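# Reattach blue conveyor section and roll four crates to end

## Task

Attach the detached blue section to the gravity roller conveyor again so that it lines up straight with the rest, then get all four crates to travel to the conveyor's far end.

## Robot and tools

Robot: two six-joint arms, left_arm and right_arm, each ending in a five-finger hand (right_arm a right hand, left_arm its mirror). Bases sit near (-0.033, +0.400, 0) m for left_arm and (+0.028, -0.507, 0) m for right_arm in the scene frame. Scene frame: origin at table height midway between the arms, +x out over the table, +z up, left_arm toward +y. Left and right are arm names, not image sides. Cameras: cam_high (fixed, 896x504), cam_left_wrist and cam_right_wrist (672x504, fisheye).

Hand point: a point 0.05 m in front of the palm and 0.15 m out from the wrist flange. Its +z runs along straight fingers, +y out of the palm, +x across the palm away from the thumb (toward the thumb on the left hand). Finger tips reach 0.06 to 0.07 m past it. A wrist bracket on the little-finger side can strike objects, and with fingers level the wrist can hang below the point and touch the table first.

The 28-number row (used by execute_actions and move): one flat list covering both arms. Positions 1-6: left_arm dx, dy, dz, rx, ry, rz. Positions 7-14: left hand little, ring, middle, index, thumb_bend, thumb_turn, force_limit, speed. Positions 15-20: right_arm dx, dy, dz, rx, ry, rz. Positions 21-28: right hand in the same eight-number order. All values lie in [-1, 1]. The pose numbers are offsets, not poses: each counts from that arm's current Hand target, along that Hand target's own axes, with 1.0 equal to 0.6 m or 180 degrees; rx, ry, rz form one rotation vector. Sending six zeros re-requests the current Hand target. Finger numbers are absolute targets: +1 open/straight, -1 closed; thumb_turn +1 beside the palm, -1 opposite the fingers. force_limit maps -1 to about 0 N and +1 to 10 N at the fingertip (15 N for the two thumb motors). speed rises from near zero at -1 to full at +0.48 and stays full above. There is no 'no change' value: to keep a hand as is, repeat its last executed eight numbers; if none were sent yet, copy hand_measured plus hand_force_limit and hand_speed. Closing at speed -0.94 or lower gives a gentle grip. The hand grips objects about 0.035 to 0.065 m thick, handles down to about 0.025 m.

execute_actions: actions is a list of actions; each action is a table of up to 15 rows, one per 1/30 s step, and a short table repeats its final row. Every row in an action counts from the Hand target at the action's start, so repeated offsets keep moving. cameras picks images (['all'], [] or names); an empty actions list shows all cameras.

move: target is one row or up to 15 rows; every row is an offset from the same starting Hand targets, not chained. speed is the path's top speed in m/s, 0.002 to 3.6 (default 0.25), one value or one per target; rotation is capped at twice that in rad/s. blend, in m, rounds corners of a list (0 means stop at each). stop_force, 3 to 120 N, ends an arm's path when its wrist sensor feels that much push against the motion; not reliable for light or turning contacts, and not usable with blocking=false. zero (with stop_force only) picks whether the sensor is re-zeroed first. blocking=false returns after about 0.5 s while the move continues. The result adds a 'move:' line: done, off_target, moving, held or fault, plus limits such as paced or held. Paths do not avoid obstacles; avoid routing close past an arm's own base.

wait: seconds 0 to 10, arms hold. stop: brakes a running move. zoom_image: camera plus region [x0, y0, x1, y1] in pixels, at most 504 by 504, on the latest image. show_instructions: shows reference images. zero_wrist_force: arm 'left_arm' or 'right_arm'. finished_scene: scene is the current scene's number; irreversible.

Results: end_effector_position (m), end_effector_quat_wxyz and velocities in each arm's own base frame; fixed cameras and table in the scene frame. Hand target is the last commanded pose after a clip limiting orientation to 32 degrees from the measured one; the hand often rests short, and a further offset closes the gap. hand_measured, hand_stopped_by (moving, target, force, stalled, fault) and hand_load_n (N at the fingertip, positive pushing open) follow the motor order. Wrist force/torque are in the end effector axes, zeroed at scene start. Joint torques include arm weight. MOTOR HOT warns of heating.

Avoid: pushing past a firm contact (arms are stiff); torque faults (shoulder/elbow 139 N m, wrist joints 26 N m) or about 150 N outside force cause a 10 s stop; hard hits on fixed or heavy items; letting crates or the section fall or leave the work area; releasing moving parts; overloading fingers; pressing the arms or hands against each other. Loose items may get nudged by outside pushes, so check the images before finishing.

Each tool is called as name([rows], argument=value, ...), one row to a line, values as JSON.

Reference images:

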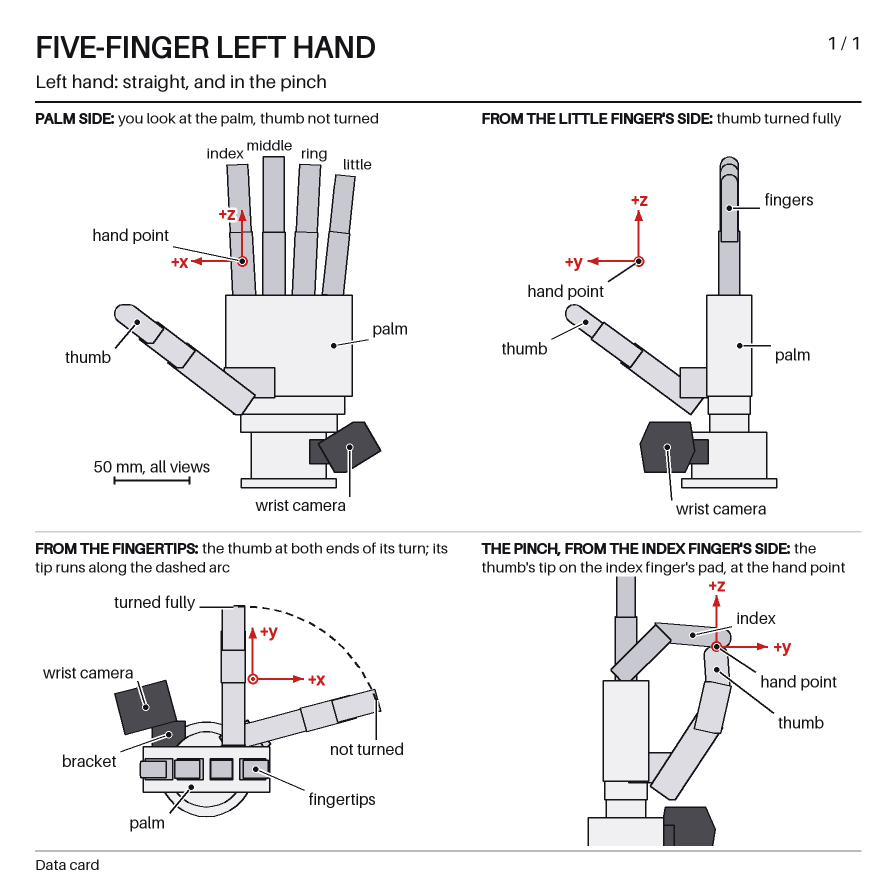

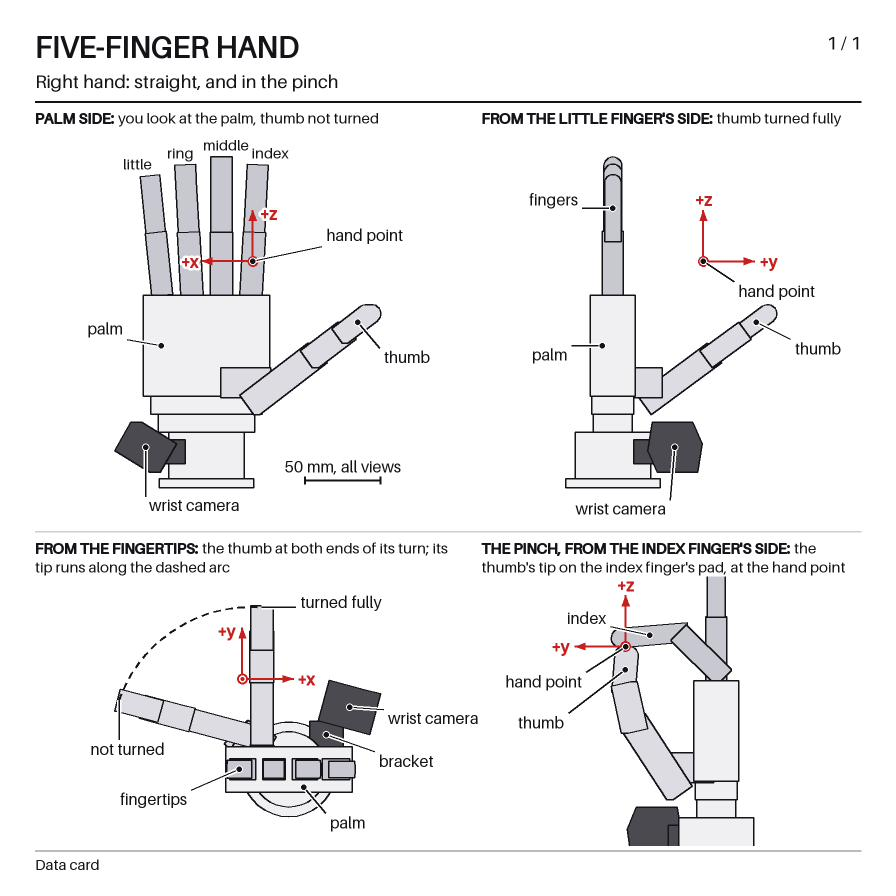

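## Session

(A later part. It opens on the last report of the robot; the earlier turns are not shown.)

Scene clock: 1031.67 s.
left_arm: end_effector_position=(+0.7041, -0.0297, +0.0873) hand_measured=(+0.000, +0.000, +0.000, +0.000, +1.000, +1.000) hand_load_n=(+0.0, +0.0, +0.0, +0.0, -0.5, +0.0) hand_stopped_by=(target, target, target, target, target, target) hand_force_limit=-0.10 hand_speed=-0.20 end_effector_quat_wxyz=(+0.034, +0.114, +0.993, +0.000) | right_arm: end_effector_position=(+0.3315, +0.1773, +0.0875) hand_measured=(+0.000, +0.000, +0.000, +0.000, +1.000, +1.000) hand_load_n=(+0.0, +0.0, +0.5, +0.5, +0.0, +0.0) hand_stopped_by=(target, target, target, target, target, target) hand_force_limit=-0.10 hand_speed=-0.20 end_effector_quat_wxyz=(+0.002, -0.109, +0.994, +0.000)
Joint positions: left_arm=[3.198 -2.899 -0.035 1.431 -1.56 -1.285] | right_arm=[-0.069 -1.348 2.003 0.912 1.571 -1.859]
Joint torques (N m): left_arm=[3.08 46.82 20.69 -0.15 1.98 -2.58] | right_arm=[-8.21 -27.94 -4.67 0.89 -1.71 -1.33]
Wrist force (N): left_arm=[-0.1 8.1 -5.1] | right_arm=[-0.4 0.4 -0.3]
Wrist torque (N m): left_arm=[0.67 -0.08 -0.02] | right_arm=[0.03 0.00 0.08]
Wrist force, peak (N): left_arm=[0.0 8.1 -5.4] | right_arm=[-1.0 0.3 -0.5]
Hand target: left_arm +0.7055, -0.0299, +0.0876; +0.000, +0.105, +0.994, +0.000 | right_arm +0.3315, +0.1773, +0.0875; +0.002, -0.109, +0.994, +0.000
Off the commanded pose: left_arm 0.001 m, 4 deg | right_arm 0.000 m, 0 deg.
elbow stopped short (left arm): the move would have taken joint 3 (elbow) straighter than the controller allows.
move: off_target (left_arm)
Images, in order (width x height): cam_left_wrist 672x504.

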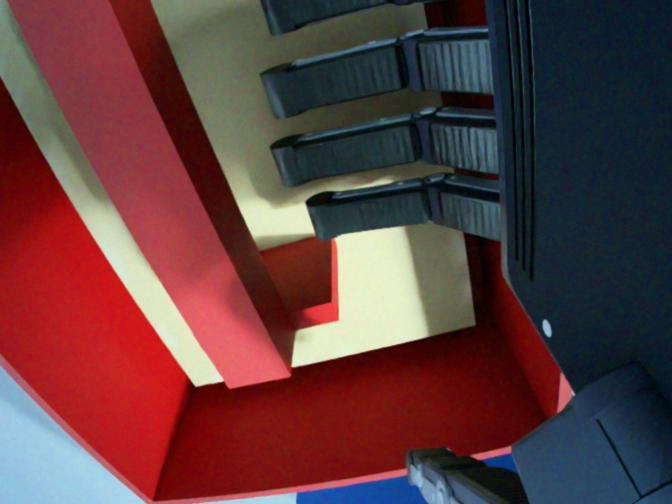

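move([
  [0,0.03,0,0,0,0,0,0,0,0,1,1,-0.1,-0.2,0,0,0,0,0,0,0,0,0,0,1,1,-0.1,-0.2],
  [0,0.1,0,0,0,0,0,0,0,0,1,1,-0.1,-0.2,0,0,0,0,0,0,0,0,0,0,1,1,-0.1,-0.2],
], speed=0.05, stop_force=9)

move(target=[0,0,0,0,0,0,0,0,0,0,1,-1,-0.1,-0.4,0,0,0,0,0,0,0,0,0,0,1,-1,-0.1,-0.4], cameras=["cam_left_wrist","cam_right_wrist"])

Scene clock: 1044.90 s.
left_arm: end_effector_position=(+0.7165, +0.0285, +0.0872) hand_measured=(+0.000, +0.000, +0.000, +0.000, +1.000, +1.000) hand_load_n=(+0.5, +0.0, +0.0, +0.0, +0.0, +0.0) hand_stopped_by=(target, target, target, target, target, target) hand_force_limit=-0.10 hand_speed=-0.20 end_effector_quat_wxyz=(+0.048, +0.118, +0.992, +0.004) | right_arm: end_effector_position=(+0.3315, +0.1773, +0.0875) hand_measured=(+0.000, +0.000, +0.000, +0.000, +1.000, +1.000) hand_load_n=(+0.0, +0.0, +0.0, +0.0, +0.0, +0.0) hand_stopped_by=(target, target, target, target, target, target) hand_force_limit=-0.10 hand_speed=-0.20 end_effector_quat_wxyz=(+0.002, -0.109, +0.994, +0.000)
Joint positions: left_arm=[3.279 -2.896 -0.035 1.455 -1.555 -1.197] | right_arm=[-0.069 -1.348 2.003 0.912 1.571 -1.859]
Joint torques (N m): left_arm=[-2.28 62.34 4.78 -0.09 -0.41 -1.81] | right_arm=[-7.75 -28.55 -4.86 0.94 -1.82 -1.25]
Wrist force (N): left_arm=[0.2 -1.0 0.5] | right_arm=[-0.8 0.2 -0.4]
Wrist torque (N m): left_arm=[-0.02 -0.02 0.03] | right_arm=[0.00 0.06 0.05]
Wrist force, peak (N): left_arm=[0.0 8.3 -5.2] | right_arm=[-1.0 0.3 -0.3]
Hand target: left_arm +0.7165, +0.0284, +0.0872; +0.048, +0.118, +0.992, +0.004 (not the last commanded pose) | right_arm +0.3315, +0.1773, +0.0875; +0.002, -0.109, +0.994, +0.000
Off the commanded pose: left_arm 0.002 m, 6 deg | right_arm 0.000 m, 0 deg.
elbow stopped short (left arm): the move would have taken joint 3 (elbow) straighter than the controller allows.
move: contact (left_arm); path passed 1 of 2 targets

Scene clock: 1046.90 s.
left_arm: end_effector_position=(+0.7165, +0.0284, +0.0872) hand_measured=(+0.000, +0.000, +0.000, +0.000, +1.000, -1.000) hand_load_n=(+0.5, +0.0, +0.0, +0.5, +0.0, +0.0) hand_stopped_by=(target, target, target, target, target, target) hand_force_limit=-0.10 hand_speed=-0.40 end_effector_quat_wxyz=(+0.048, +0.118, +0.992, +0.004) | right_arm: end_effector_position=(+0.3315, +0.1773, +0.0875) hand_measured=(+0.000, +0.000, +0.000, +0.000, +1.000, -1.000) hand_load_n=(+0.0, +0.0, +0.0, +0.0, +0.0, +0.0) hand_stopped_by=(target, target, target, target, target, target) hand_force_limit=-0.10 hand_speed=-0.40 end_effector_quat_wxyz=(+0.002, -0.109, +0.994, +0.000)
Joint positions: left_arm=[3.279 -2.896 -0.036 1.456 -1.555 -1.197] | right_arm=[-0.069 -1.348 2.003 0.912 1.571 -1.859]
Joint torques (N m): left_arm=[-3.49 62.84 4.74 -0.16 1.87 -2.25] | right_arm=[-7.59 -28.6 -4.92 1.02 -1.71 -1.06]
Wrist force (N): left_arm=[0.0 -1.1 0.4] | right_arm=[-0.7 0.1 -0.2]
Wrist torque (N m): left_arm=[-0.06 0.00 0.03] | right_arm=[0.00 0.04 0.05]
Wrist force, peak (N): left_arm=[0.1 -1.5 0.3] | right_arm=[-1.0 0.2 -0.5]
Hand target: left_arm +0.7165, +0.0284, +0.0872; +0.048, +0.118, +0.992, +0.004 | right_arm +0.3315, +0.1773, +0.0875; +0.002, -0.109, +0.994, +0.000
Off the commanded pose: left_arm 0.000 m, 0 deg | right_arm 0.000 m, 0 deg.
move: done
Images, in order (width x height): cam_left_wrist 672x504, cam_right_wrist 672x504.

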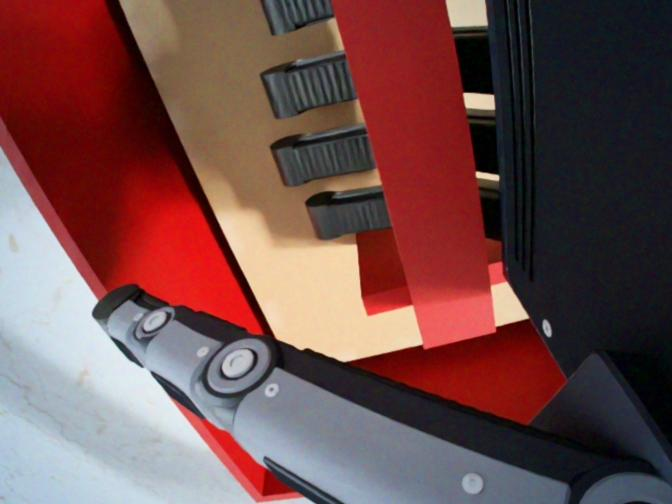

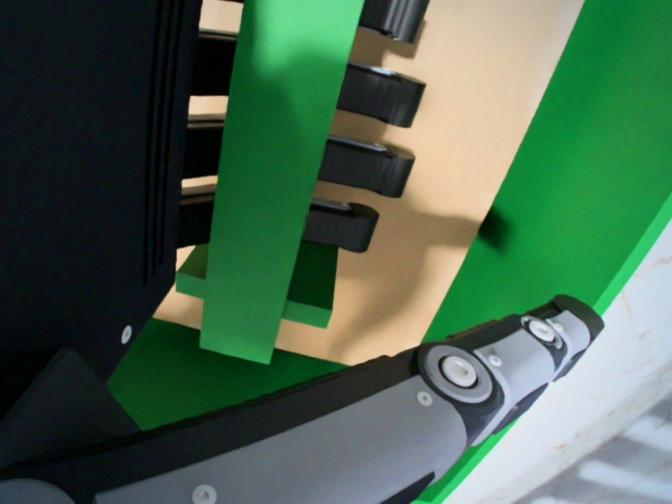

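move([
  [0,0,0,0,0,0,-0.7,-0.7,-0.7,-0.7,-0.1,-1,-0.1,-0.8,0,0,0,0,0,0,-0.7,-0.7,-0.7,-0.7,-0.1,-1,-0.1,-0.8],
  [0,0,0,0,0,0,-0.7,-0.7,-0.7,-0.7,-0.1,-1,-0.1,-0.8,0,0,-0.03,0,0,0,-0.7,-0.7,-0.7,-0.7,-0.1,-1,-0.1,-0.8],
], speed=0.03, cameras=["cam_left_wrist","cam_right_wrist"])

Scene clock: 1056.97 s.
left_arm: end_effector_position=(+0.7165, +0.0284, +0.0872) hand_measured=(-0.238, -0.292, -0.366, -0.440, +0.378, -1.000) hand_load_n=(+0.5, +1.0, +3.5, +6.5, +7.0, +1.0) hand_stopped_by=(force, force, force, force, force, target) hand_force_limit=-0.10 hand_speed=-0.80 end_effector_quat_wxyz=(+0.048, +0.118, +0.992, +0.004) | right_arm: end_effector_position=(+0.3315, +0.1774, +0.1053) hand_measured=(-0.366, -0.348, -0.348, -0.330, +0.366, -1.000) hand_load_n=(+4.5, +3.0, +4.5, +2.0, +9.0, +0.5) hand_stopped_by=(force, force, force, force, force, target) hand_force_limit=-0.10 hand_speed=-0.80 end_effector_quat_wxyz=(+0.002, -0.109, +0.994, +0.000)
Joint positions: left_arm=[3.279 -2.896 -0.036 1.456 -1.555 -1.197] | right_arm=[-0.069 -1.376 1.982 0.96 1.571 -1.859]
Joint torques (N m): left_arm=[6.33 73.6 10.67 -2.92 -2.98 0.21] | right_arm=[1.71 -32.48 -31.88 6.49 -0.64 0.63]
Wrist force (N): left_arm=[1.5 -0.4 17.0] | right_arm=[-0.5 0.2 18.7]
Wrist torque (N m): left_arm=[-0.35 0.21 0.00] | right_arm=[-0.44 -0.64 0.07]
Wrist force, peak (N): left_arm=[1.1 -0.8 20.3] | right_arm=[-0.9 0.0 18.9]
Hand target: left_arm +0.7165, +0.0284, +0.0872; +0.048, +0.118, +0.992, +0.004 | right_arm +0.3315, +0.1774, +0.1055; +0.002, -0.109, +0.994, +0.000
Off the commanded pose: left_arm 0.000 m, 0 deg | right_arm 0.000 m, 0 deg.
move: done
Images, in order (width x height): cam_left_wrist 672x504, cam_right_wrist 672x504.

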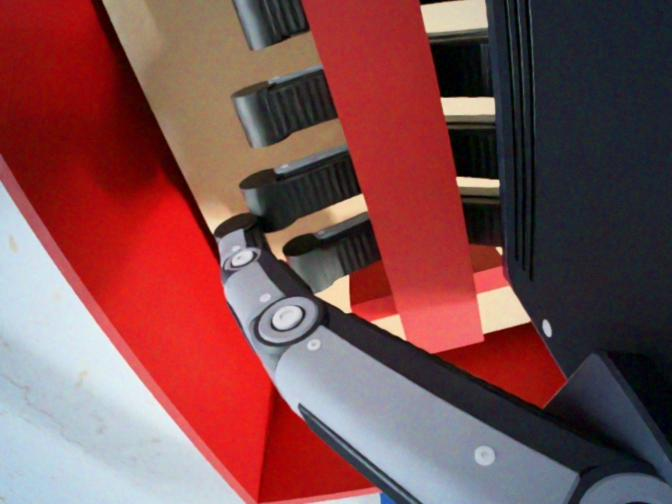

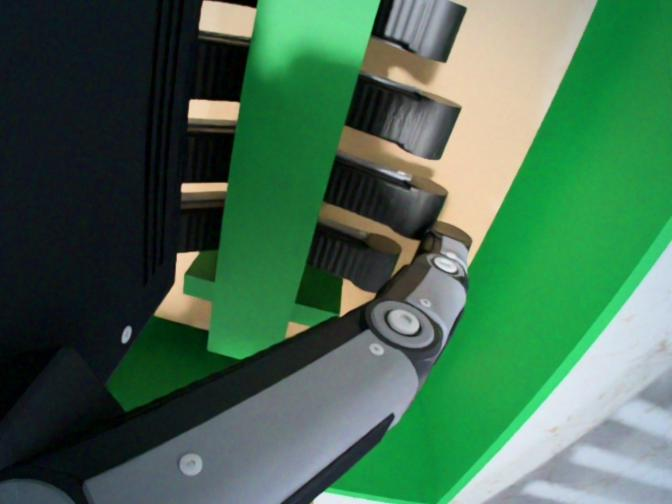

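move([
  [0.0163,-0.0042,-0.0853,0,0,0,-0.7,-0.7,-0.7,-0.7,-0.1,-1,-0.1,-0.8,0,0,-0.07,0,0,0,-0.7,-0.7,-0.7,-0.7,-0.1,-1,-0.1,-0.8],
  [0.0687,-0.0225,-0.2078,0,0,0,-0.7,-0.7,-0.7,-0.7,-0.1,-1,-0.1,-0.8,0,0,-0.17,0,0,0,-0.7,-0.7,-0.7,-0.7,-0.1,-1,-0.1,-0.8],
  [0.2207,-0.0962,-0.3455,0,0,0,-0.7,-0.7,-0.7,-0.7,-0.1,-1,-0.1,-0.8,0.0794,0.1381,-0.4358,0,0,0.063,-0.7,-0.7,-0.7,-0.7,-0.1,-1,-0.1,-0.8],
  [0.599,-0.2732,-0.5305,-0.0068,0.0014,-0.0722,-0.7,-0.7,-0.7,-0.7,-0.1,-1,-0.1,-0.8,-0.0075,0.6198,-0.4358,0.0139,0,0.063,-0.7,-0.7,-0.7,-0.7,-0.1,-1,-0.1,-0.8],
], speed=[0.05,0.08,0.13,0.13], blend=[0.01,0.02,0.02,0], cameras=["all"])

zoom_image(camera="cam_high", region=[360, 40, 520, 200])

zoom_image(camera="cam_high", region=[490, 40, 650, 200])

Scene clock: 1120.00 s.
left_arm: end_effector_position=(+0.3000, -0.0458, +0.3671) hand_measured=(-0.238, -0.292, -0.366, -0.440, +0.378, -1.000) hand_load_n=(+4.5, +2.5, +3.0, +3.0, +7.0, +1.0) hand_stopped_by=(force, force, force, force, force, target) hand_force_limit=-0.10 hand_speed=-0.80 end_effector_quat_wxyz=(+0.047, +0.004, +0.999, +0.010) | right_arm: end_effector_position=(+0.2539, +0.5414, +0.3665) hand_measured=(-0.366, -0.348, -0.348, -0.330, +0.366, -1.000) hand_load_n=(+3.5, +3.0, +4.5, +2.0, +9.0, +0.5) hand_stopped_by=(force, force, force, force, force, target) hand_force_limit=-0.10 hand_speed=-0.80 end_effector_quat_wxyz=(+0.004, -0.011, +1.000, -0.022) end_effector_velocity=(+0.000, +0.001, +0.001) end_effector_angular_velocity=(+0.002, +0.000, +0.000)
Joint positions: left_arm=[3.215 -1.587 -1.453 1.564 -1.583 -1.488] | right_arm=[0.897 -0.958 0.684 1.873 1.605 -0.695]
Joint velocities: left_arm=[within noise] | right_arm=[0 0.002 -0.005 0.002 -0.001 0.001]
Joint torques (N m): left_arm=[-4.61 30.02 11.98 -5.52 -3.23 -2.46] | right_arm=[7.17 -43 -36.46 5.92 1.57 1.22]
Wrist force (N): left_arm=[2.1 -0.9 19.3] | right_arm=[-0.5 1.4 18.8]
Wrist torque (N m): left_arm=[-0.48 0.76 0.23] | right_arm=[-0.43 -0.62 -0.04]
Wrist force, peak (N): left_arm=[1.7 -0.6 20.3] | right_arm=[-0.3 0.2 19.1]
Hand target: left_arm +0.3000, -0.0458, +0.3672; +0.047, +0.004, +0.999, +0.010 | right_arm +0.2539, +0.5414, +0.3665; +0.004, -0.011, +1.000, -0.022
Off the commanded pose: left_arm 0.000 m, 0 deg | right_arm 0.000 m, 0 deg.
move: done

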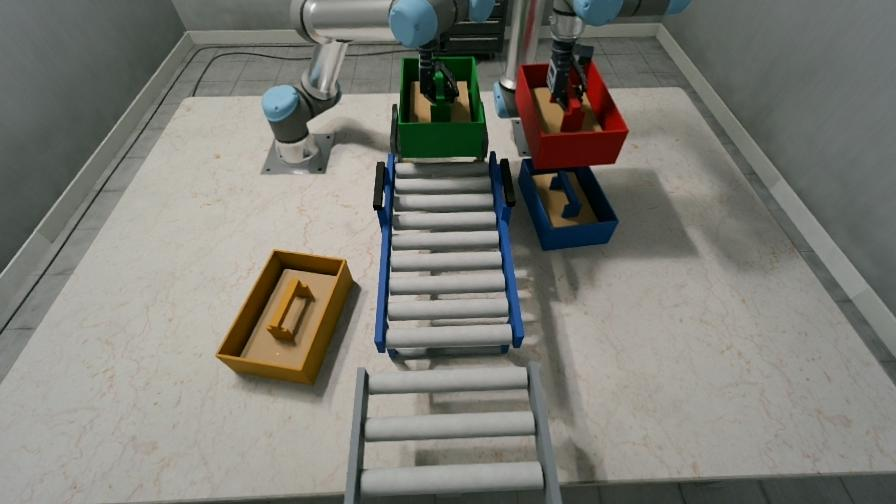

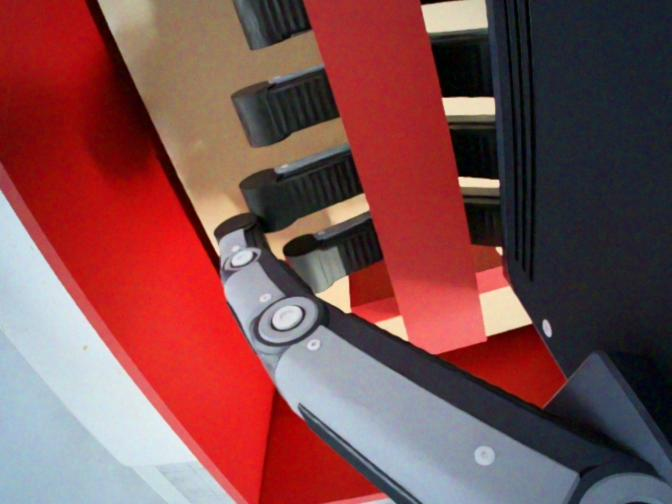

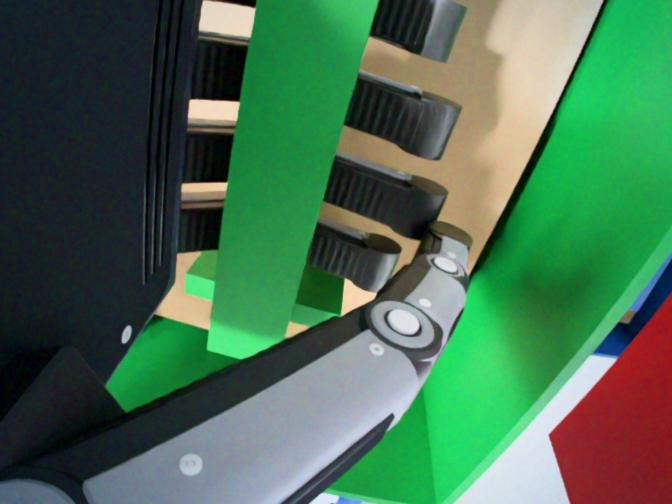

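Scaled by 3.150 from the camera's 896x504 image, which has a finer 1280x720 frame.

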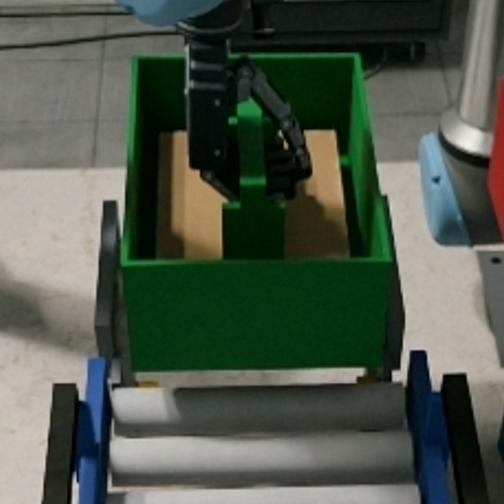

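Scaled by 3.150 from the camera's 896x504 image, which has a finer 1280x720 frame.

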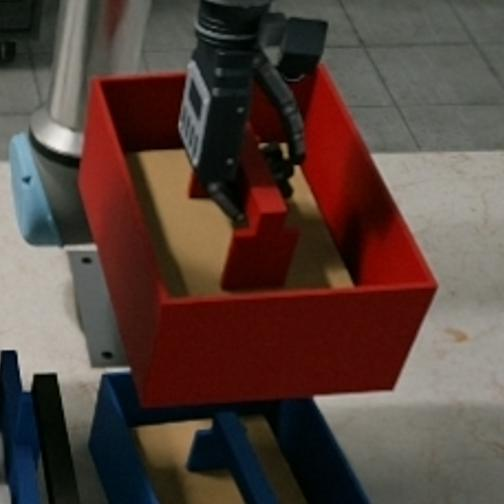

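move(target=[0,0,0,0,0,0,-0.7,-0.7,-0.7,-0.7,-0.1,-1,-0.1,-0.8,-0.0193,-0.0033,0.0705,0.0139,0,0.002,-0.7,-0.7,-0.7,-0.7,-0.1,-1,-0.1,-0.8], speed=0.06)

move(target=[0,0,0,0,0,0,-0.7,-0.7,-0.7,-0.7,-0.1,-1,-0.1,-0.8,0,0.0035,0.0398,0,0,0,-0.7,-0.7,-0.7,-0.7,-0.1,-1,-0.1,-0.8], speed=0.025, stop_force=6, cameras=["cam_high"])

zoom_image(camera="cam_high", region=[360, 60, 520, 220])

Scene clock: 1140.93 s.
left_arm: end_effector_position=(+0.3000, -0.0458, +0.3672) hand_measured=(-0.238, -0.292, -0.366, -0.440, +0.378, -1.000) hand_load_n=(+4.0, +2.5, +3.5, +2.5, +7.0, +1.0) hand_stopped_by=(force, force, force, force, force, target) hand_force_limit=-0.10 hand_speed=-0.80 end_effector_quat_wxyz=(+0.047, +0.004, +0.999, +0.010) | right_arm: end_effector_position=(+0.2658, +0.5378, +0.3246) hand_measured=(-0.368, -0.348, -0.348, -0.330, +0.366, -1.000) hand_load_n=(+2.0, +1.5, +4.5, +3.0, +9.0, +1.0) hand_stopped_by=(force, force, force, force, force, target) hand_force_limit=-0.10 hand_speed=-0.80 end_effector_quat_wxyz=(+0.005, -0.007, +0.999, -0.044) end_effector_velocity=(+0.000, +0.000, -0.002) end_effector_angular_velocity=(-0.003, +0.000, +0.000)
Joint positions: left_arm=[3.215 -1.587 -1.453 1.564 -1.583 -1.488] | right_arm=[0.889 -0.95 0.784 1.798 1.634 -0.694]
Joint velocities: left_arm=[within noise] | right_arm=[0 0.001 0.005 -0.003 0.002 0]
Joint torques (N m): left_arm=[-4.52 30.72 12.41 -5.52 -2.82 -2.49] | right_arm=[-8.76 -42.8 -13.34 2.51 2.14 1.14]
Wrist force (N): left_arm=[1.8 -0.9 19.2] | right_arm=[-0.7 1.7 17.3]
Wrist torque (N m): left_arm=[-0.49 0.76 0.20] | right_arm=[-0.44 -0.42 -0.15]
Wrist force, peak (N): left_arm=[2.0 -1.1 19.6] | right_arm=[-0.7 2.0 19.4]
Hand target: left_arm +0.3000, -0.0458, +0.3672; +0.047, +0.004, +0.999, +0.010 | right_arm +0.2659, +0.5378, +0.3244; +0.005, -0.007, +0.999, -0.044
Off the commanded pose: left_arm 0.000 m, 0 deg | right_arm 0.000 m, 0 deg.
move: done

Scene clock: 1142.27 s.
left_arm: end_effector_position=(+0.3000, -0.0458, +0.3672) hand_measured=(-0.238, -0.292, -0.366, -0.440, +0.378, -1.000) hand_load_n=(+4.5, +2.5, +3.5, +2.5, +7.0, +1.0) hand_stopped_by=(force, force, force, force, force, target) hand_force_limit=-0.10 hand_speed=-0.80 end_effector_quat_wxyz=(+0.047, +0.004, +0.999, +0.010) | right_arm: end_effector_position=(+0.2659, +0.5378, +0.3206) hand_measured=(-0.368, -0.348, -0.348, -0.330, +0.366, -1.000) hand_load_n=(+0.5, +0.5, +4.5, +6.0, +9.5, +1.0) hand_stopped_by=(force, force, force, force, force, target) hand_force_limit=-0.10 hand_speed=-0.80 end_effector_quat_wxyz=(+0.005, -0.007, +0.999, -0.044)
Joint positions: left_arm=[3.215 -1.587 -1.453 1.564 -1.583 -1.488] | right_arm=[0.889 -0.951 0.797 1.787 1.634 -0.694]
Joint torques (N m): left_arm=[-4.63 30.05 11.56 -5.47 -2.76 -2.5] | right_arm=[-5.27 -41.97 -35.35 5.28 1.96 0.01]
Wrist force (N): left_arm=[1.8 -0.8 19.1] | right_arm=[-0.7 0.8 13.7]
Wrist torque (N m): left_arm=[-0.47 0.75 0.20] | right_arm=[-0.28 0.00 -0.14]
Wrist force, peak (N): left_arm=[1.8 -1.0 19.5] | right_arm=[-0.6 1.6 17.3]
Hand target: left_arm +0.3000, -0.0458, +0.3672; +0.047, +0.004, +0.999, +0.010 | right_arm +0.2659, +0.5378, +0.3206; +0.005, -0.007, +0.999, -0.044 (not the last commanded pose)
Off the commanded pose: left_arm 0.000 m, 0 deg | right_arm 0.020 m, 0 deg.
move: contact (right_arm)
Images, in order (width x height): cam_high 896x504.

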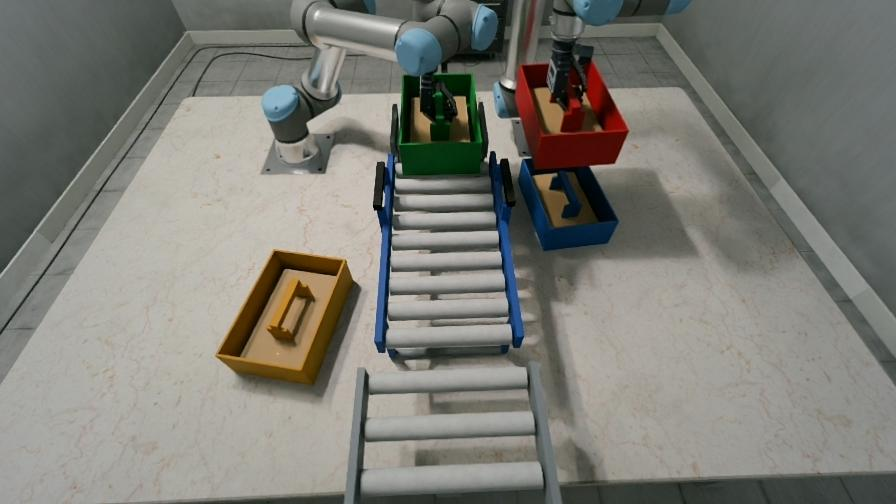

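Scaled by 3.150 from the camera's 896x504 image, which has a finer 1280x720 frame.

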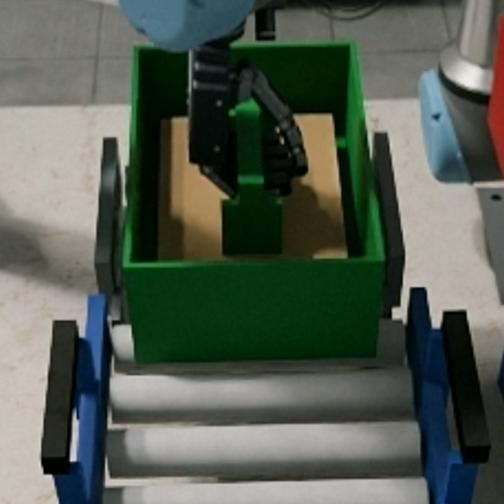

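move(target=[0,0,0,0,0,0,-0.7,-0.7,-0.7,-0.7,-0.1,-1,-0.1,-0.8,0,0.0012,0.014,0,0,0,-0.7,-0.7,-0.7,-0.7,-0.1,-1,-0.1,-0.8], speed=0.02, stop_force=13, cameras=["cam_high"])

Scene clock: 1177.73 s.
left_arm: end_effector_position=(+0.3000, -0.0458, +0.3672) hand_measured=(-0.238, -0.292, -0.366, -0.440, +0.378, -1.000) hand_load_n=(+4.0, +2.5, +3.5, +2.5, +7.0, +1.0) hand_stopped_by=(force, force, force, force, force, target) hand_force_limit=-0.10 hand_speed=-0.80 end_effector_quat_wxyz=(+0.047, +0.004, +0.999, +0.010) | right_arm: end_effector_position=(+0.2659, +0.5378, +0.3199) hand_measured=(-0.368, -0.348, -0.348, -0.330, +0.366, -1.000) hand_load_n=(+0.0, +0.0, +3.0, +1.5, +9.5, +0.5) hand_stopped_by=(force, force, force, force, force, target) hand_force_limit=-0.10 hand_speed=-0.80 end_effector_quat_wxyz=(+0.005, -0.007, +0.999, -0.044)
Joint positions: left_arm=[3.215 -1.587 -1.453 1.564 -1.583 -1.488] | right_arm=[0.889 -0.952 0.8 1.784 1.634 -0.694]
Joint torques (N m): left_arm=[-4.33 27.91 14.63 -4.6 -2.64 -2.35] | right_arm=[0.57 -35.52 -31.55 4.47 -1.31 -0.48]
Wrist force (N): left_arm=[2.0 -0.7 19.1] | right_arm=[-1.1 -0.1 1.7]
Wrist torque (N m): left_arm=[-0.45 0.73 0.21] | right_arm=[-0.06 0.03 -0.13]
Wrist force, peak (N): left_arm=[1.7 -0.9 19.5] | right_arm=[-0.6 0.9 14.1]
Hand target: left_arm +0.3000, -0.0458, +0.3672; +0.047, +0.004, +0.999, +0.010 | right_arm +0.2659, +0.5379, +0.3199; +0.005, -0.007, +0.999, -0.044 (not the last commanded pose)
Off the commanded pose: left_arm 0.000 m, 0 deg | right_arm 0.008 m, 0 deg.
move: contact (right_arm)
Images, in order (width x height): cam_high 896x504.

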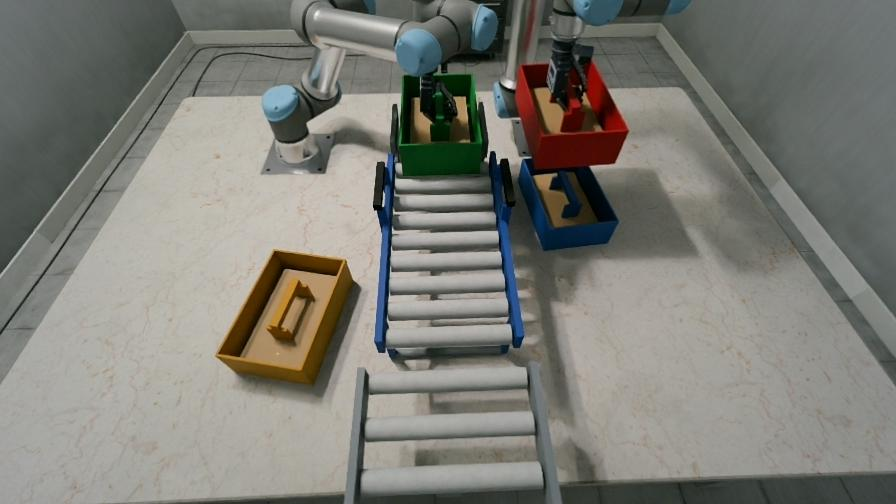

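move([
  [0,0,0,0,0,0,-0.7,-0.7,-0.7,-0.7,-0.1,-1,-0.1,-0.8,0,0,0,0,0,0,-0.7,-0.7,-0.7,-0.7,1,-1,-0.1,0.3],
  [0,0,0,0,0,0,-0.7,-0.7,-0.7,-0.7,-0.1,-1,-0.1,-0.8,0,0,0,0,0,0,-0.7,-0.7,-0.7,-0.7,1,0.6,-0.1,0.3],
], cameras=["cam_high"])

move([
  [0,0,0,0,0,0,-0.7,-0.7,-0.7,-0.7,-0.1,-1,-0.1,-0.8,0,0,0,0,0,0,0,0,0,0,1,1,-0.1,0.3],
  [0,0,0,0,0,0,-0.7,-0.7,-0.7,-0.7,-0.1,-1,-0.1,-0.8,0,-0.095,0,0,0,0,0,0,0,0,1,1,-0.1,0.3],
  [0,0,0,0,0,0,-0.7,-0.7,-0.7,-0.7,-0.1,-1,-0.1,-0.8,0,-0.095,-0.25,0,0,0,0,0,0,0,1,1,-0.1,0.3],
], speed=[0.1,0.2,0.35], cameras=["cam_high"])

Scene clock: 1190.07 s.
left_arm: end_effector_position=(+0.3000, -0.0458, +0.3672) hand_measured=(-0.238, -0.292, -0.366, -0.440, +0.378, -1.000) hand_load_n=(+4.0, +2.5, +3.0, +3.0, +7.0, +1.0) hand_stopped_by=(force, force, force, force, force, target) hand_force_limit=-0.10 hand_speed=-0.80 end_effector_quat_wxyz=(+0.047, +0.004, +0.999, +0.010) | right_arm: end_effector_position=(+0.2659, +0.5378, +0.3199) hand_measured=(-0.368, -0.348, -0.348, -0.330, +1.000, +0.600) hand_load_n=(+0.5, +0.0, +0.0, +1.5, +0.0, +0.0) hand_stopped_by=(force, force, force, force, target, target) hand_force_limit=-0.10 hand_speed=0.30 end_effector_quat_wxyz=(+0.005, -0.007, +0.999, -0.044)
Joint positions: left_arm=[3.215 -1.587 -1.453 1.564 -1.583 -1.488] | right_arm=[0.889 -0.952 0.8 1.784 1.634 -0.694]
Joint torques (N m): left_arm=[-4.61 27.42 13.99 -4.46 -2.74 -2.46] | right_arm=[1.17 -35.49 -30.42 3.73 -1.42 1.27]
Wrist force (N): left_arm=[2.0 -0.7 19.0] | right_arm=[-1.2 0.2 1.9]
Wrist torque (N m): left_arm=[-0.44 0.72 0.21] | right_arm=[-0.03 0.04 -0.12]
Wrist force, peak (N): left_arm=[2.0 -0.7 19.4] | right_arm=[-1.3 0.1 2.2]
Hand target: left_arm +0.3000, -0.0458, +0.3672; +0.047, +0.004, +0.999, +0.010 | right_arm +0.2659, +0.5379, +0.3199; +0.005, -0.007, +0.999, -0.044
Off the commanded pose: left_arm 0.000 m, 0 deg | right_arm 0.000 m, 0 deg.
move: done
Images, in order (width x height): cam_high 896x504.

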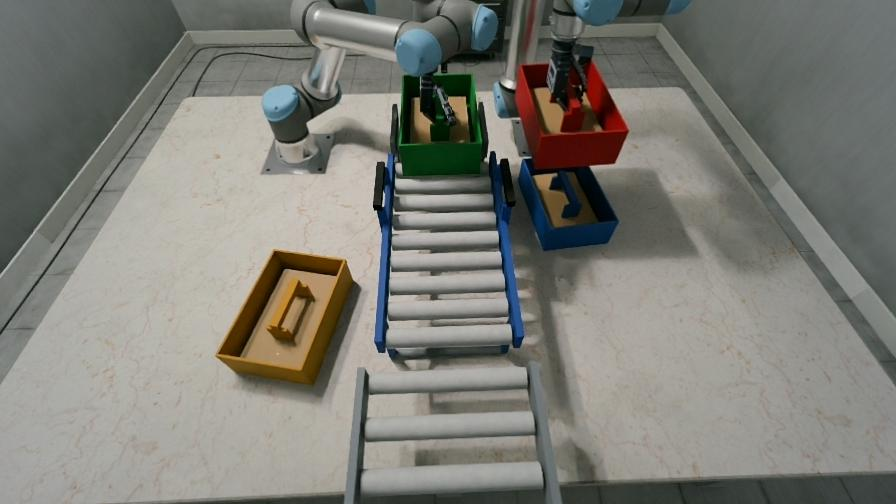

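Scene clock: 1193.40 s.
left_arm: end_effector_position=(+0.3000, -0.0458, +0.3672) hand_measured=(-0.238, -0.292, -0.366, -0.440, +0.378, -1.000) hand_load_n=(+4.0, +2.5, +3.5, +3.0, +7.0, +1.0) hand_stopped_by=(force, force, force, force, force, target) hand_force_limit=-0.10 hand_speed=-0.80 end_effector_quat_wxyz=(+0.047, +0.004, +0.999, +0.010) | right_arm: end_effector_position=(+0.2651, +0.4939, +0.4740) hand_measured=(+0.000, +0.000, +0.000, +0.000, +1.000, +1.000) hand_load_n=(+0.0, +0.0, +0.0, +0.0, +0.0, +0.0) hand_stopped_by=(target, target, target, target, target, target) hand_force_limit=-0.10 hand_speed=0.30 end_effector_quat_wxyz=(+0.005, -0.007, +0.999, -0.043) end_effector_velocity=(+0.000, +0.000, +0.000) end_effector_angular_velocity=(+0.002, -0.002, +0.001)
Joint positions: left_arm=[3.215 -1.587 -1.453 1.564 -1.583 -1.488] | right_arm=[0.834 -0.821 0.132 2.315 1.636 -0.749]
Joint velocities: left_arm=[within noise] | right_arm=[0.001 0.002 -0.005 0 0 0]
Joint torques (N m): left_arm=[-4.03 26.85 14.75 -4.35 -2.66 -2.38] | right_arm=[6.97 -32.89 -26.4 4.17 2.2 1.24]
Wrist force (N): left_arm=[2.1 -0.7 19.2] | right_arm=[-0.7 0.3 -0.4]
Wrist torque (N m): left_arm=[-0.47 0.71 0.21] | right_arm=[0.03 0.04 -0.11]
Wrist force, peak (N): left_arm=[1.8 -0.6 19.5] | right_arm=[-8.2 2.9 0.4]
Hand target: left_arm +0.3000, -0.0458, +0.3672; +0.047, +0.004, +0.999, +0.010 | right_arm +0.2652, +0.4942, +0.4743; +0.005, -0.007, +0.999, -0.044
Off the commanded pose: left_arm 0.000 m, 0 deg | right_arm 0.000 m, 0 deg.
move: done
Images, in order (width x height): cam_high 896x504.

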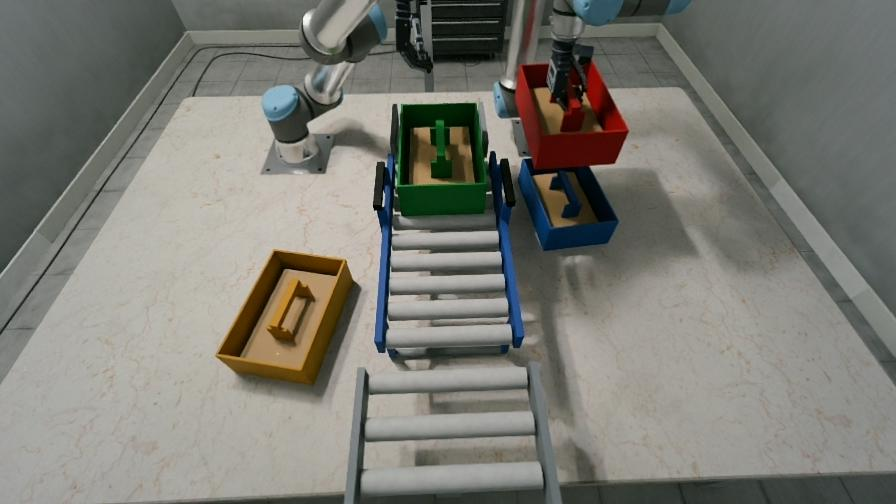

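move(target=[0.0664,-0.0005,-0.0063,0,0,0,-0.7,-0.7,-0.7,-0.7,-0.1,-1,-0.1,-0.8,0,-0.6,0,0,0,0,0,0,0,0,1,1,-0.1,0.3], speed=0.3, cameras=["cam_high"])

zoom_image(camera="cam_high", region=[460, 40, 680, 260])

Scene clock: 1221.10 s.
left_arm: end_effector_position=(+0.2600, -0.0458, +0.3672) hand_measured=(-0.238, -0.292, -0.366, -0.440, +0.378, -1.000) hand_load_n=(+4.0, +2.5, +3.5, +2.5, +7.0, +1.0) hand_stopped_by=(force, force, force, force, force, target) hand_force_limit=-0.10 hand_speed=-0.80 end_effector_quat_wxyz=(+0.047, +0.004, +0.999, +0.010) | right_arm: end_effector_position=(+0.2704, +0.1356, +0.5058) hand_measured=(+0.000, +0.000, +0.000, +0.000, +1.000, +1.000) hand_load_n=(+0.0, +0.0, +0.0, +0.5, -0.5, +0.0) hand_stopped_by=(target, target, target, target, target, target) hand_force_limit=-0.10 hand_speed=0.30 end_effector_quat_wxyz=(+0.005, -0.007, +0.999, -0.044)
Joint positions: left_arm=[3.227 -1.49 -1.546 1.56 -1.582 -1.476] | right_arm=[-0.158 -1.644 1.179 2.012 1.656 -1.744]
Joint torques (N m): left_arm=[6.95 24.76 11.92 -5.66 1.43 2.47] | right_arm=[-8.05 -18.85 -7.38 0.75 -1.69 -1.52]
Wrist force (N): left_arm=[1.8 -0.8 18.8] | right_arm=[-0.7 0.2 -0.4]
Wrist torque (N m): left_arm=[-0.45 0.76 0.01] | right_arm=[0.01 0.06 0.07]
Wrist force, peak (N): left_arm=[2.0 -0.9 19.4] | right_arm=[-0.6 1.2 -0.2]
Hand target: left_arm +0.2600, -0.0458, +0.3672; +0.047, +0.004, +0.999, +0.010 | right_arm +0.2704, +0.1356, +0.5058; +0.005, -0.007, +0.999, -0.044
Off the commanded pose: left_arm 0.000 m, 0 deg | right_arm 0.000 m, 0 deg.
move: done
Images, in order (width x height): cam_high 896x504.

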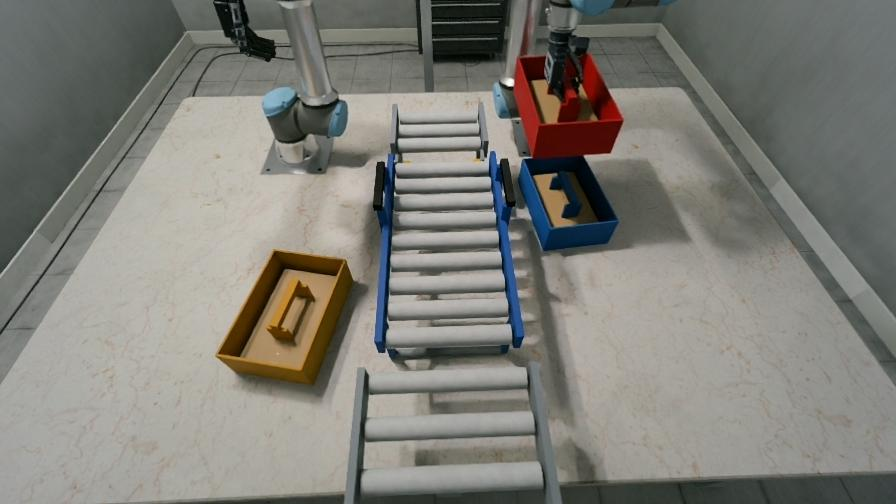

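Scaled by 2.291 from the camera's 896x504 image, which has a finer 1280x720 frame.

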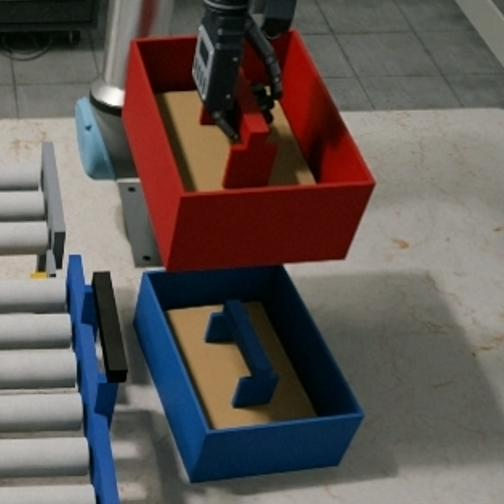

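move([
  [0.0332,-0.0002,-0.0032,0,0,0,-0.7,-0.7,-0.7,-0.7,-0.1,-1,-0.1,-0.8,0,0,0,0,0,0,0,0,0,0,1,1,-0.1,0.3],
  [0.0285,-0.5284,-0.0135,0,0,0,-0.7,-0.7,-0.7,-0.7,-0.1,-1,-0.1,-0.8,0,0,0,0,0,0,0,0,0,0,1,1,-0.1,0.3],
], speed=[0.1,0.13], blend=0.01, cameras=["cam_high"])

zoom_image(camera="cam_high", region=[360, 40, 520, 200])

Scene clock: 1247.47 s.
left_arm: end_effector_position=(+0.2396, -0.3627, +0.3673) hand_measured=(-0.238, -0.292, -0.366, -0.440, +0.378, -1.000) hand_load_n=(+4.0, +2.5, +3.0, +2.5, +7.0, +1.0) hand_stopped_by=(force, force, force, force, force, target) hand_force_limit=-0.10 hand_speed=-0.80 end_effector_quat_wxyz=(+0.047, +0.004, +0.999, +0.010) | right_arm: end_effector_position=(+0.2704, +0.1356, +0.5058) hand_measured=(+0.000, +0.000, +0.000, +0.000, +1.000, +1.000) hand_load_n=(+0.0, +0.0, +0.0, +0.0, +0.0, +0.0) hand_stopped_by=(target, target, target, target, target, target) hand_force_limit=-0.10 hand_speed=0.30 end_effector_quat_wxyz=(+0.005, -0.007, +0.999, -0.044)
Joint positions: left_arm=[2.367 -2.038 -0.894 1.415 -1.65 -2.335] | right_arm=[-0.158 -1.644 1.179 2.012 1.656 -1.745]
Joint torques (N m): left_arm=[-4.13 36.92 39.95 -6.53 -3.42 -2.42] | right_arm=[-8.11 -17.45 -7.5 0.87 -1.8 -1.46]
Wrist force (N): left_arm=[2.0 -0.5 19.4] | right_arm=[-0.7 -0.1 -0.4]
Wrist torque (N m): left_arm=[-0.48 0.80 0.19] | right_arm=[-0.03 0.06 0.05]
Wrist force, peak (N): left_arm=[2.0 -0.2 19.6] | right_arm=[-1.0 0.3 -0.3]
Hand target: left_arm +0.2397, -0.3628, +0.3674; +0.047, +0.004, +0.999, +0.010 | right_arm +0.2704, +0.1356, +0.5058; +0.005, -0.007, +0.999, -0.044
Off the commanded pose: left_arm 0.000 m, 0 deg | right_arm 0.000 m, 0 deg.
move: done
Images, in order (width x height): cam_high 896x504.

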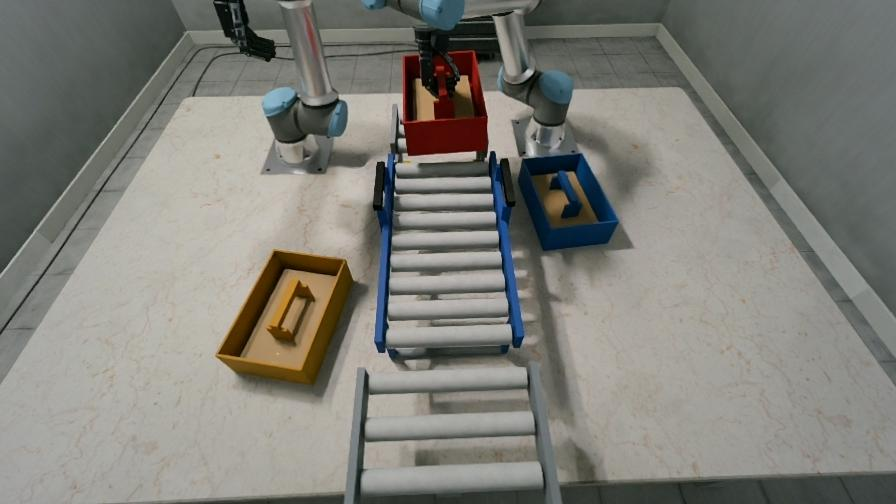

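Scaled by 3.150 from the camera's 896x504 image, which has a finer 1280x720 frame.

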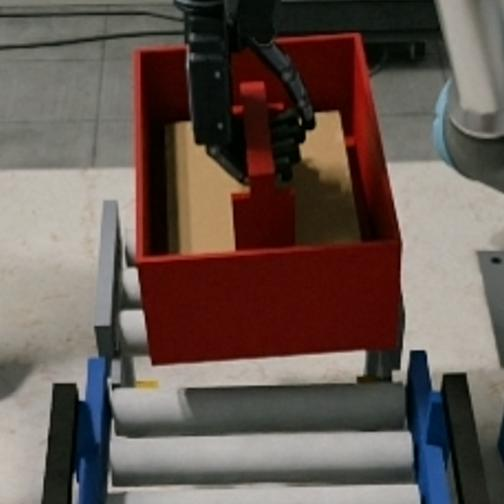

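move(target=[-0.0366,-0.0097,0.0033,0.0011,-0.0002,0.0114,-0.7,-0.7,-0.7,-0.7,-0.1,-1,-0.1,-0.8,0,0,0,0,0,0,0,0,0,0,1,1,-0.1,0.3], speed=0.06, cameras=["cam_high"])

zoom_image(camera="cam_high", region=[360, 40, 520, 200])

Scene clock: 1284.77 s.
left_arm: end_effector_position=(+0.2615, -0.3687, +0.3673) hand_measured=(-0.238, -0.292, -0.366, -0.440, +0.378, -1.000) hand_load_n=(+4.5, +3.0, +3.0, +2.5, +7.5, +1.0) hand_stopped_by=(force, force, force, force, force, target) hand_force_limit=-0.10 hand_speed=-0.80 end_effector_quat_wxyz=(+0.047, +0.022, +0.999, +0.009) | right_arm: end_effector_position=(+0.2704, +0.1356, +0.5058) hand_measured=(+0.000, +0.000, +0.000, +0.000, +1.000, +1.000) hand_load_n=(+0.0, +0.0, +0.0, +0.0, -0.5, +0.0) hand_stopped_by=(target, target, target, target, target, target) hand_force_limit=-0.10 hand_speed=0.30 end_effector_quat_wxyz=(+0.005, -0.007, +0.999, -0.044)
Joint positions: left_arm=[2.385 -2.086 -0.819 1.393 -1.647 -2.28] | right_arm=[-0.158 -1.644 1.179 2.012 1.656 -1.745]
Joint torques (N m): left_arm=[7.94 39.8 37.86 -6.51 1.12 2.7] | right_arm=[-8.09 -17.49 -7.52 0.94 -1.66 -1.27]
Wrist force (N): left_arm=[1.9 -0.9 19.3] | right_arm=[-0.5 0.2 -0.2]
Wrist torque (N m): left_arm=[-0.47 0.79 -0.01] | right_arm=[0.00 0.02 0.07]
Wrist force, peak (N): left_arm=[1.8 -0.9 19.7] | right_arm=[-1.0 0.1 -0.5]
Hand target: left_arm +0.2617, -0.3688, +0.3673; +0.047, +0.022, +0.999, +0.009 | right_arm +0.2704, +0.1356, +0.5058; +0.005, -0.007, +0.999, -0.044
Off the commanded pose: left_arm 0.000 m, 0 deg | right_arm 0.000 m, 0 deg.
move: done
Images, in order (width x height): cam_high 896x504.

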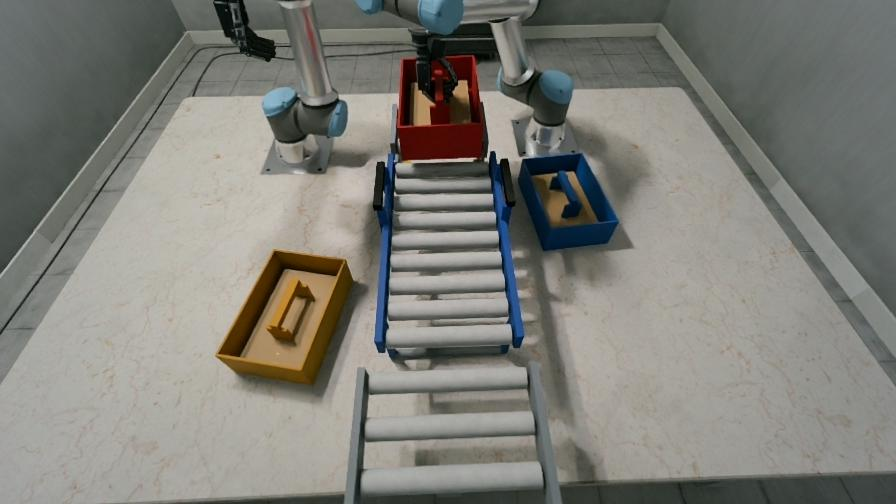

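Scaled by 3.150 from the camera's 896x504 image, which has a finer 1280x720 frame.

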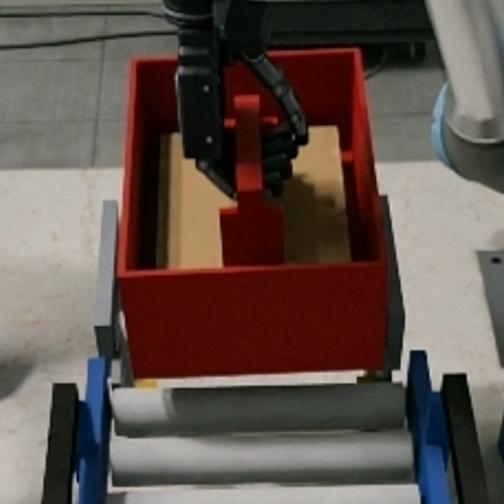

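move(target=[0.0068,0.0045,0.0698,0,0,0,-0.7,-0.7,-0.7,-0.7,-0.1,-1,-0.1,-0.8,0,0,0,0,0,0,0,0,0,0,1,1,-0.1,0.3], speed=0.06, stop_force=8)

move(target=[0.0031,-0.0007,0.0332,0,0,0,-0.7,-0.7,-0.7,-0.7,-0.1,-1,-0.1,-0.8,0,0,0,0,0,0,0,0,0,0,1,1,-0.1,0.3], speed=0.025, stop_force=6, cameras=["cam_high"])

zoom_image(camera="cam_high", region=[360, 60, 520, 220])

Scene clock: 1312.70 s.
left_arm: end_effector_position=(+0.2617, -0.3652, +0.3253) hand_measured=(-0.238, -0.292, -0.366, -0.440, +0.378, -1.000) hand_load_n=(+4.5, +2.5, +3.5, +3.0, +7.5, +1.0) hand_stopped_by=(force, force, force, force, force, target) hand_force_limit=-0.10 hand_speed=-0.80 end_effector_quat_wxyz=(+0.047, +0.022, +0.999, +0.009) | right_arm: end_effector_position=(+0.2704, +0.1356, +0.5058) hand_measured=(+0.000, +0.000, +0.000, +0.000, +1.000, +1.000) hand_load_n=(+0.0, +0.0, +0.0, +0.0, +0.0, +0.0) hand_stopped_by=(target, target, target, target, target, target) hand_force_limit=-0.10 hand_speed=0.30 end_effector_quat_wxyz=(+0.005, -0.007, +0.999, -0.044)
Joint positions: left_arm=[2.391 -2.056 -0.975 1.519 -1.647 -2.275] | right_arm=[-0.158 -1.644 1.179 2.012 1.656 -1.745]
Joint torques (N m): left_arm=[7.53 50.63 10.8 -2.37 1.2 2.59] | right_arm=[-8.59 -16.19 -7.98 0.89 -1.6 -1.23]
Wrist force (N): left_arm=[2.2 -0.7 19.3] | right_arm=[-0.8 0.1 -0.4]
Wrist torque (N m): left_arm=[-0.46 0.71 0.01] | right_arm=[0.00 0.07 0.05]
Wrist force, peak (N): left_arm=[2.2 -0.6 20.2] | right_arm=[-1.0 -0.1 -0.2]
Hand target: left_arm +0.2617, -0.3652, +0.3253; +0.047, +0.022, +0.999, +0.009 | right_arm +0.2704, +0.1356, +0.5058; +0.005, -0.007, +0.999, -0.044
Off the commanded pose: left_arm 0.000 m, 0 deg | right_arm 0.000 m, 0 deg.
move: done

Scene clock: 1314.03 s.
left_arm: end_effector_position=(+0.2617, -0.3652, +0.3213) hand_measured=(-0.238, -0.292, -0.366, -0.440, +0.378, -1.000) hand_load_n=(+5.0, +2.5, +3.0, +1.5, +7.0, +1.0) hand_stopped_by=(force, force, force, force, force, target) hand_force_limit=-0.10 hand_speed=-0.80 end_effector_quat_wxyz=(+0.047, +0.022, +0.999, +0.009) | right_arm: end_effector_position=(+0.2704, +0.1356, +0.5058) hand_measured=(+0.000, +0.000, +0.000, +0.000, +1.000, +1.000) hand_load_n=(+0.0, +0.0, +0.0, +0.0, +0.0, +0.0) hand_stopped_by=(target, target, target, target, target, target) hand_force_limit=-0.10 hand_speed=0.30 end_effector_quat_wxyz=(+0.005, -0.007, +0.999, -0.044)
Joint positions: left_arm=[2.391 -2.055 -0.987 1.529 -1.647 -2.275] | right_arm=[-0.158 -1.644 1.179 2.012 1.656 -1.745]
Joint torques (N m): left_arm=[6.07 36.6 39.7 -5.82 0.76 1.79] | right_arm=[-8.36 -17.81 -8.48 0.9 -1.65 -1.28]
Wrist force (N): left_arm=[2.0 0.8 14.8] | right_arm=[-0.7 0.1 -0.5]
Wrist torque (N m): left_arm=[-0.23 0.65 -0.06] | right_arm=[0.01 0.07 0.06]
Wrist force, peak (N): left_arm=[1.9 -0.7 18.9] | right_arm=[-0.7 0.1 -0.6]
Hand target: left_arm +0.2617, -0.3652, +0.3214; +0.047, +0.022, +0.999, +0.009 (not the last commanded pose) | right_arm +0.2704, +0.1356, +0.5058; +0.005, -0.007, +0.999, -0.044
Off the commanded pose: left_arm 0.016 m, 0 deg | right_arm 0.000 m, 0 deg.
move: contact (left_arm)
Images, in order (width x height): cam_high 896x504.

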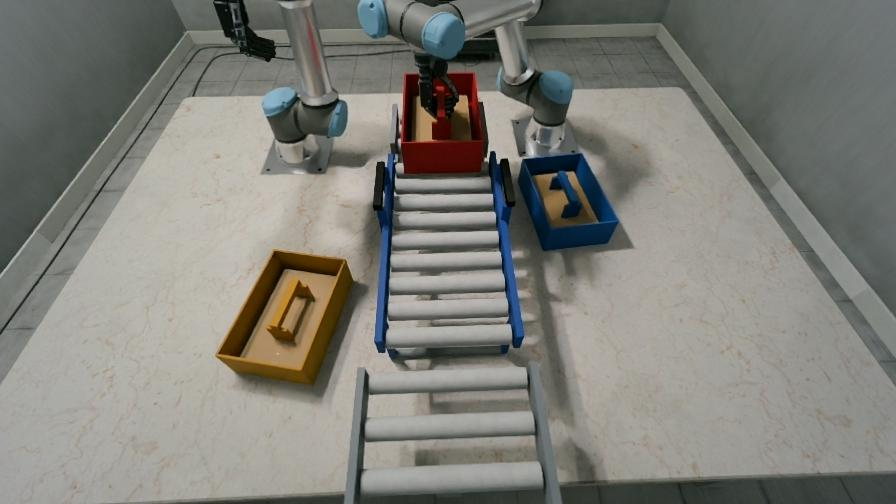

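Scaled by 3.150 from the camera's 896x504 image, which has a finer 1280x720 frame.

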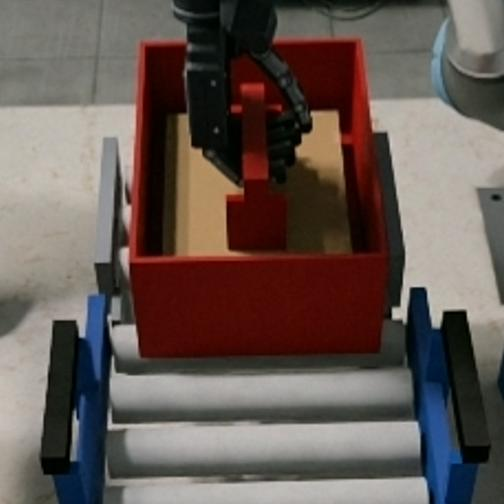

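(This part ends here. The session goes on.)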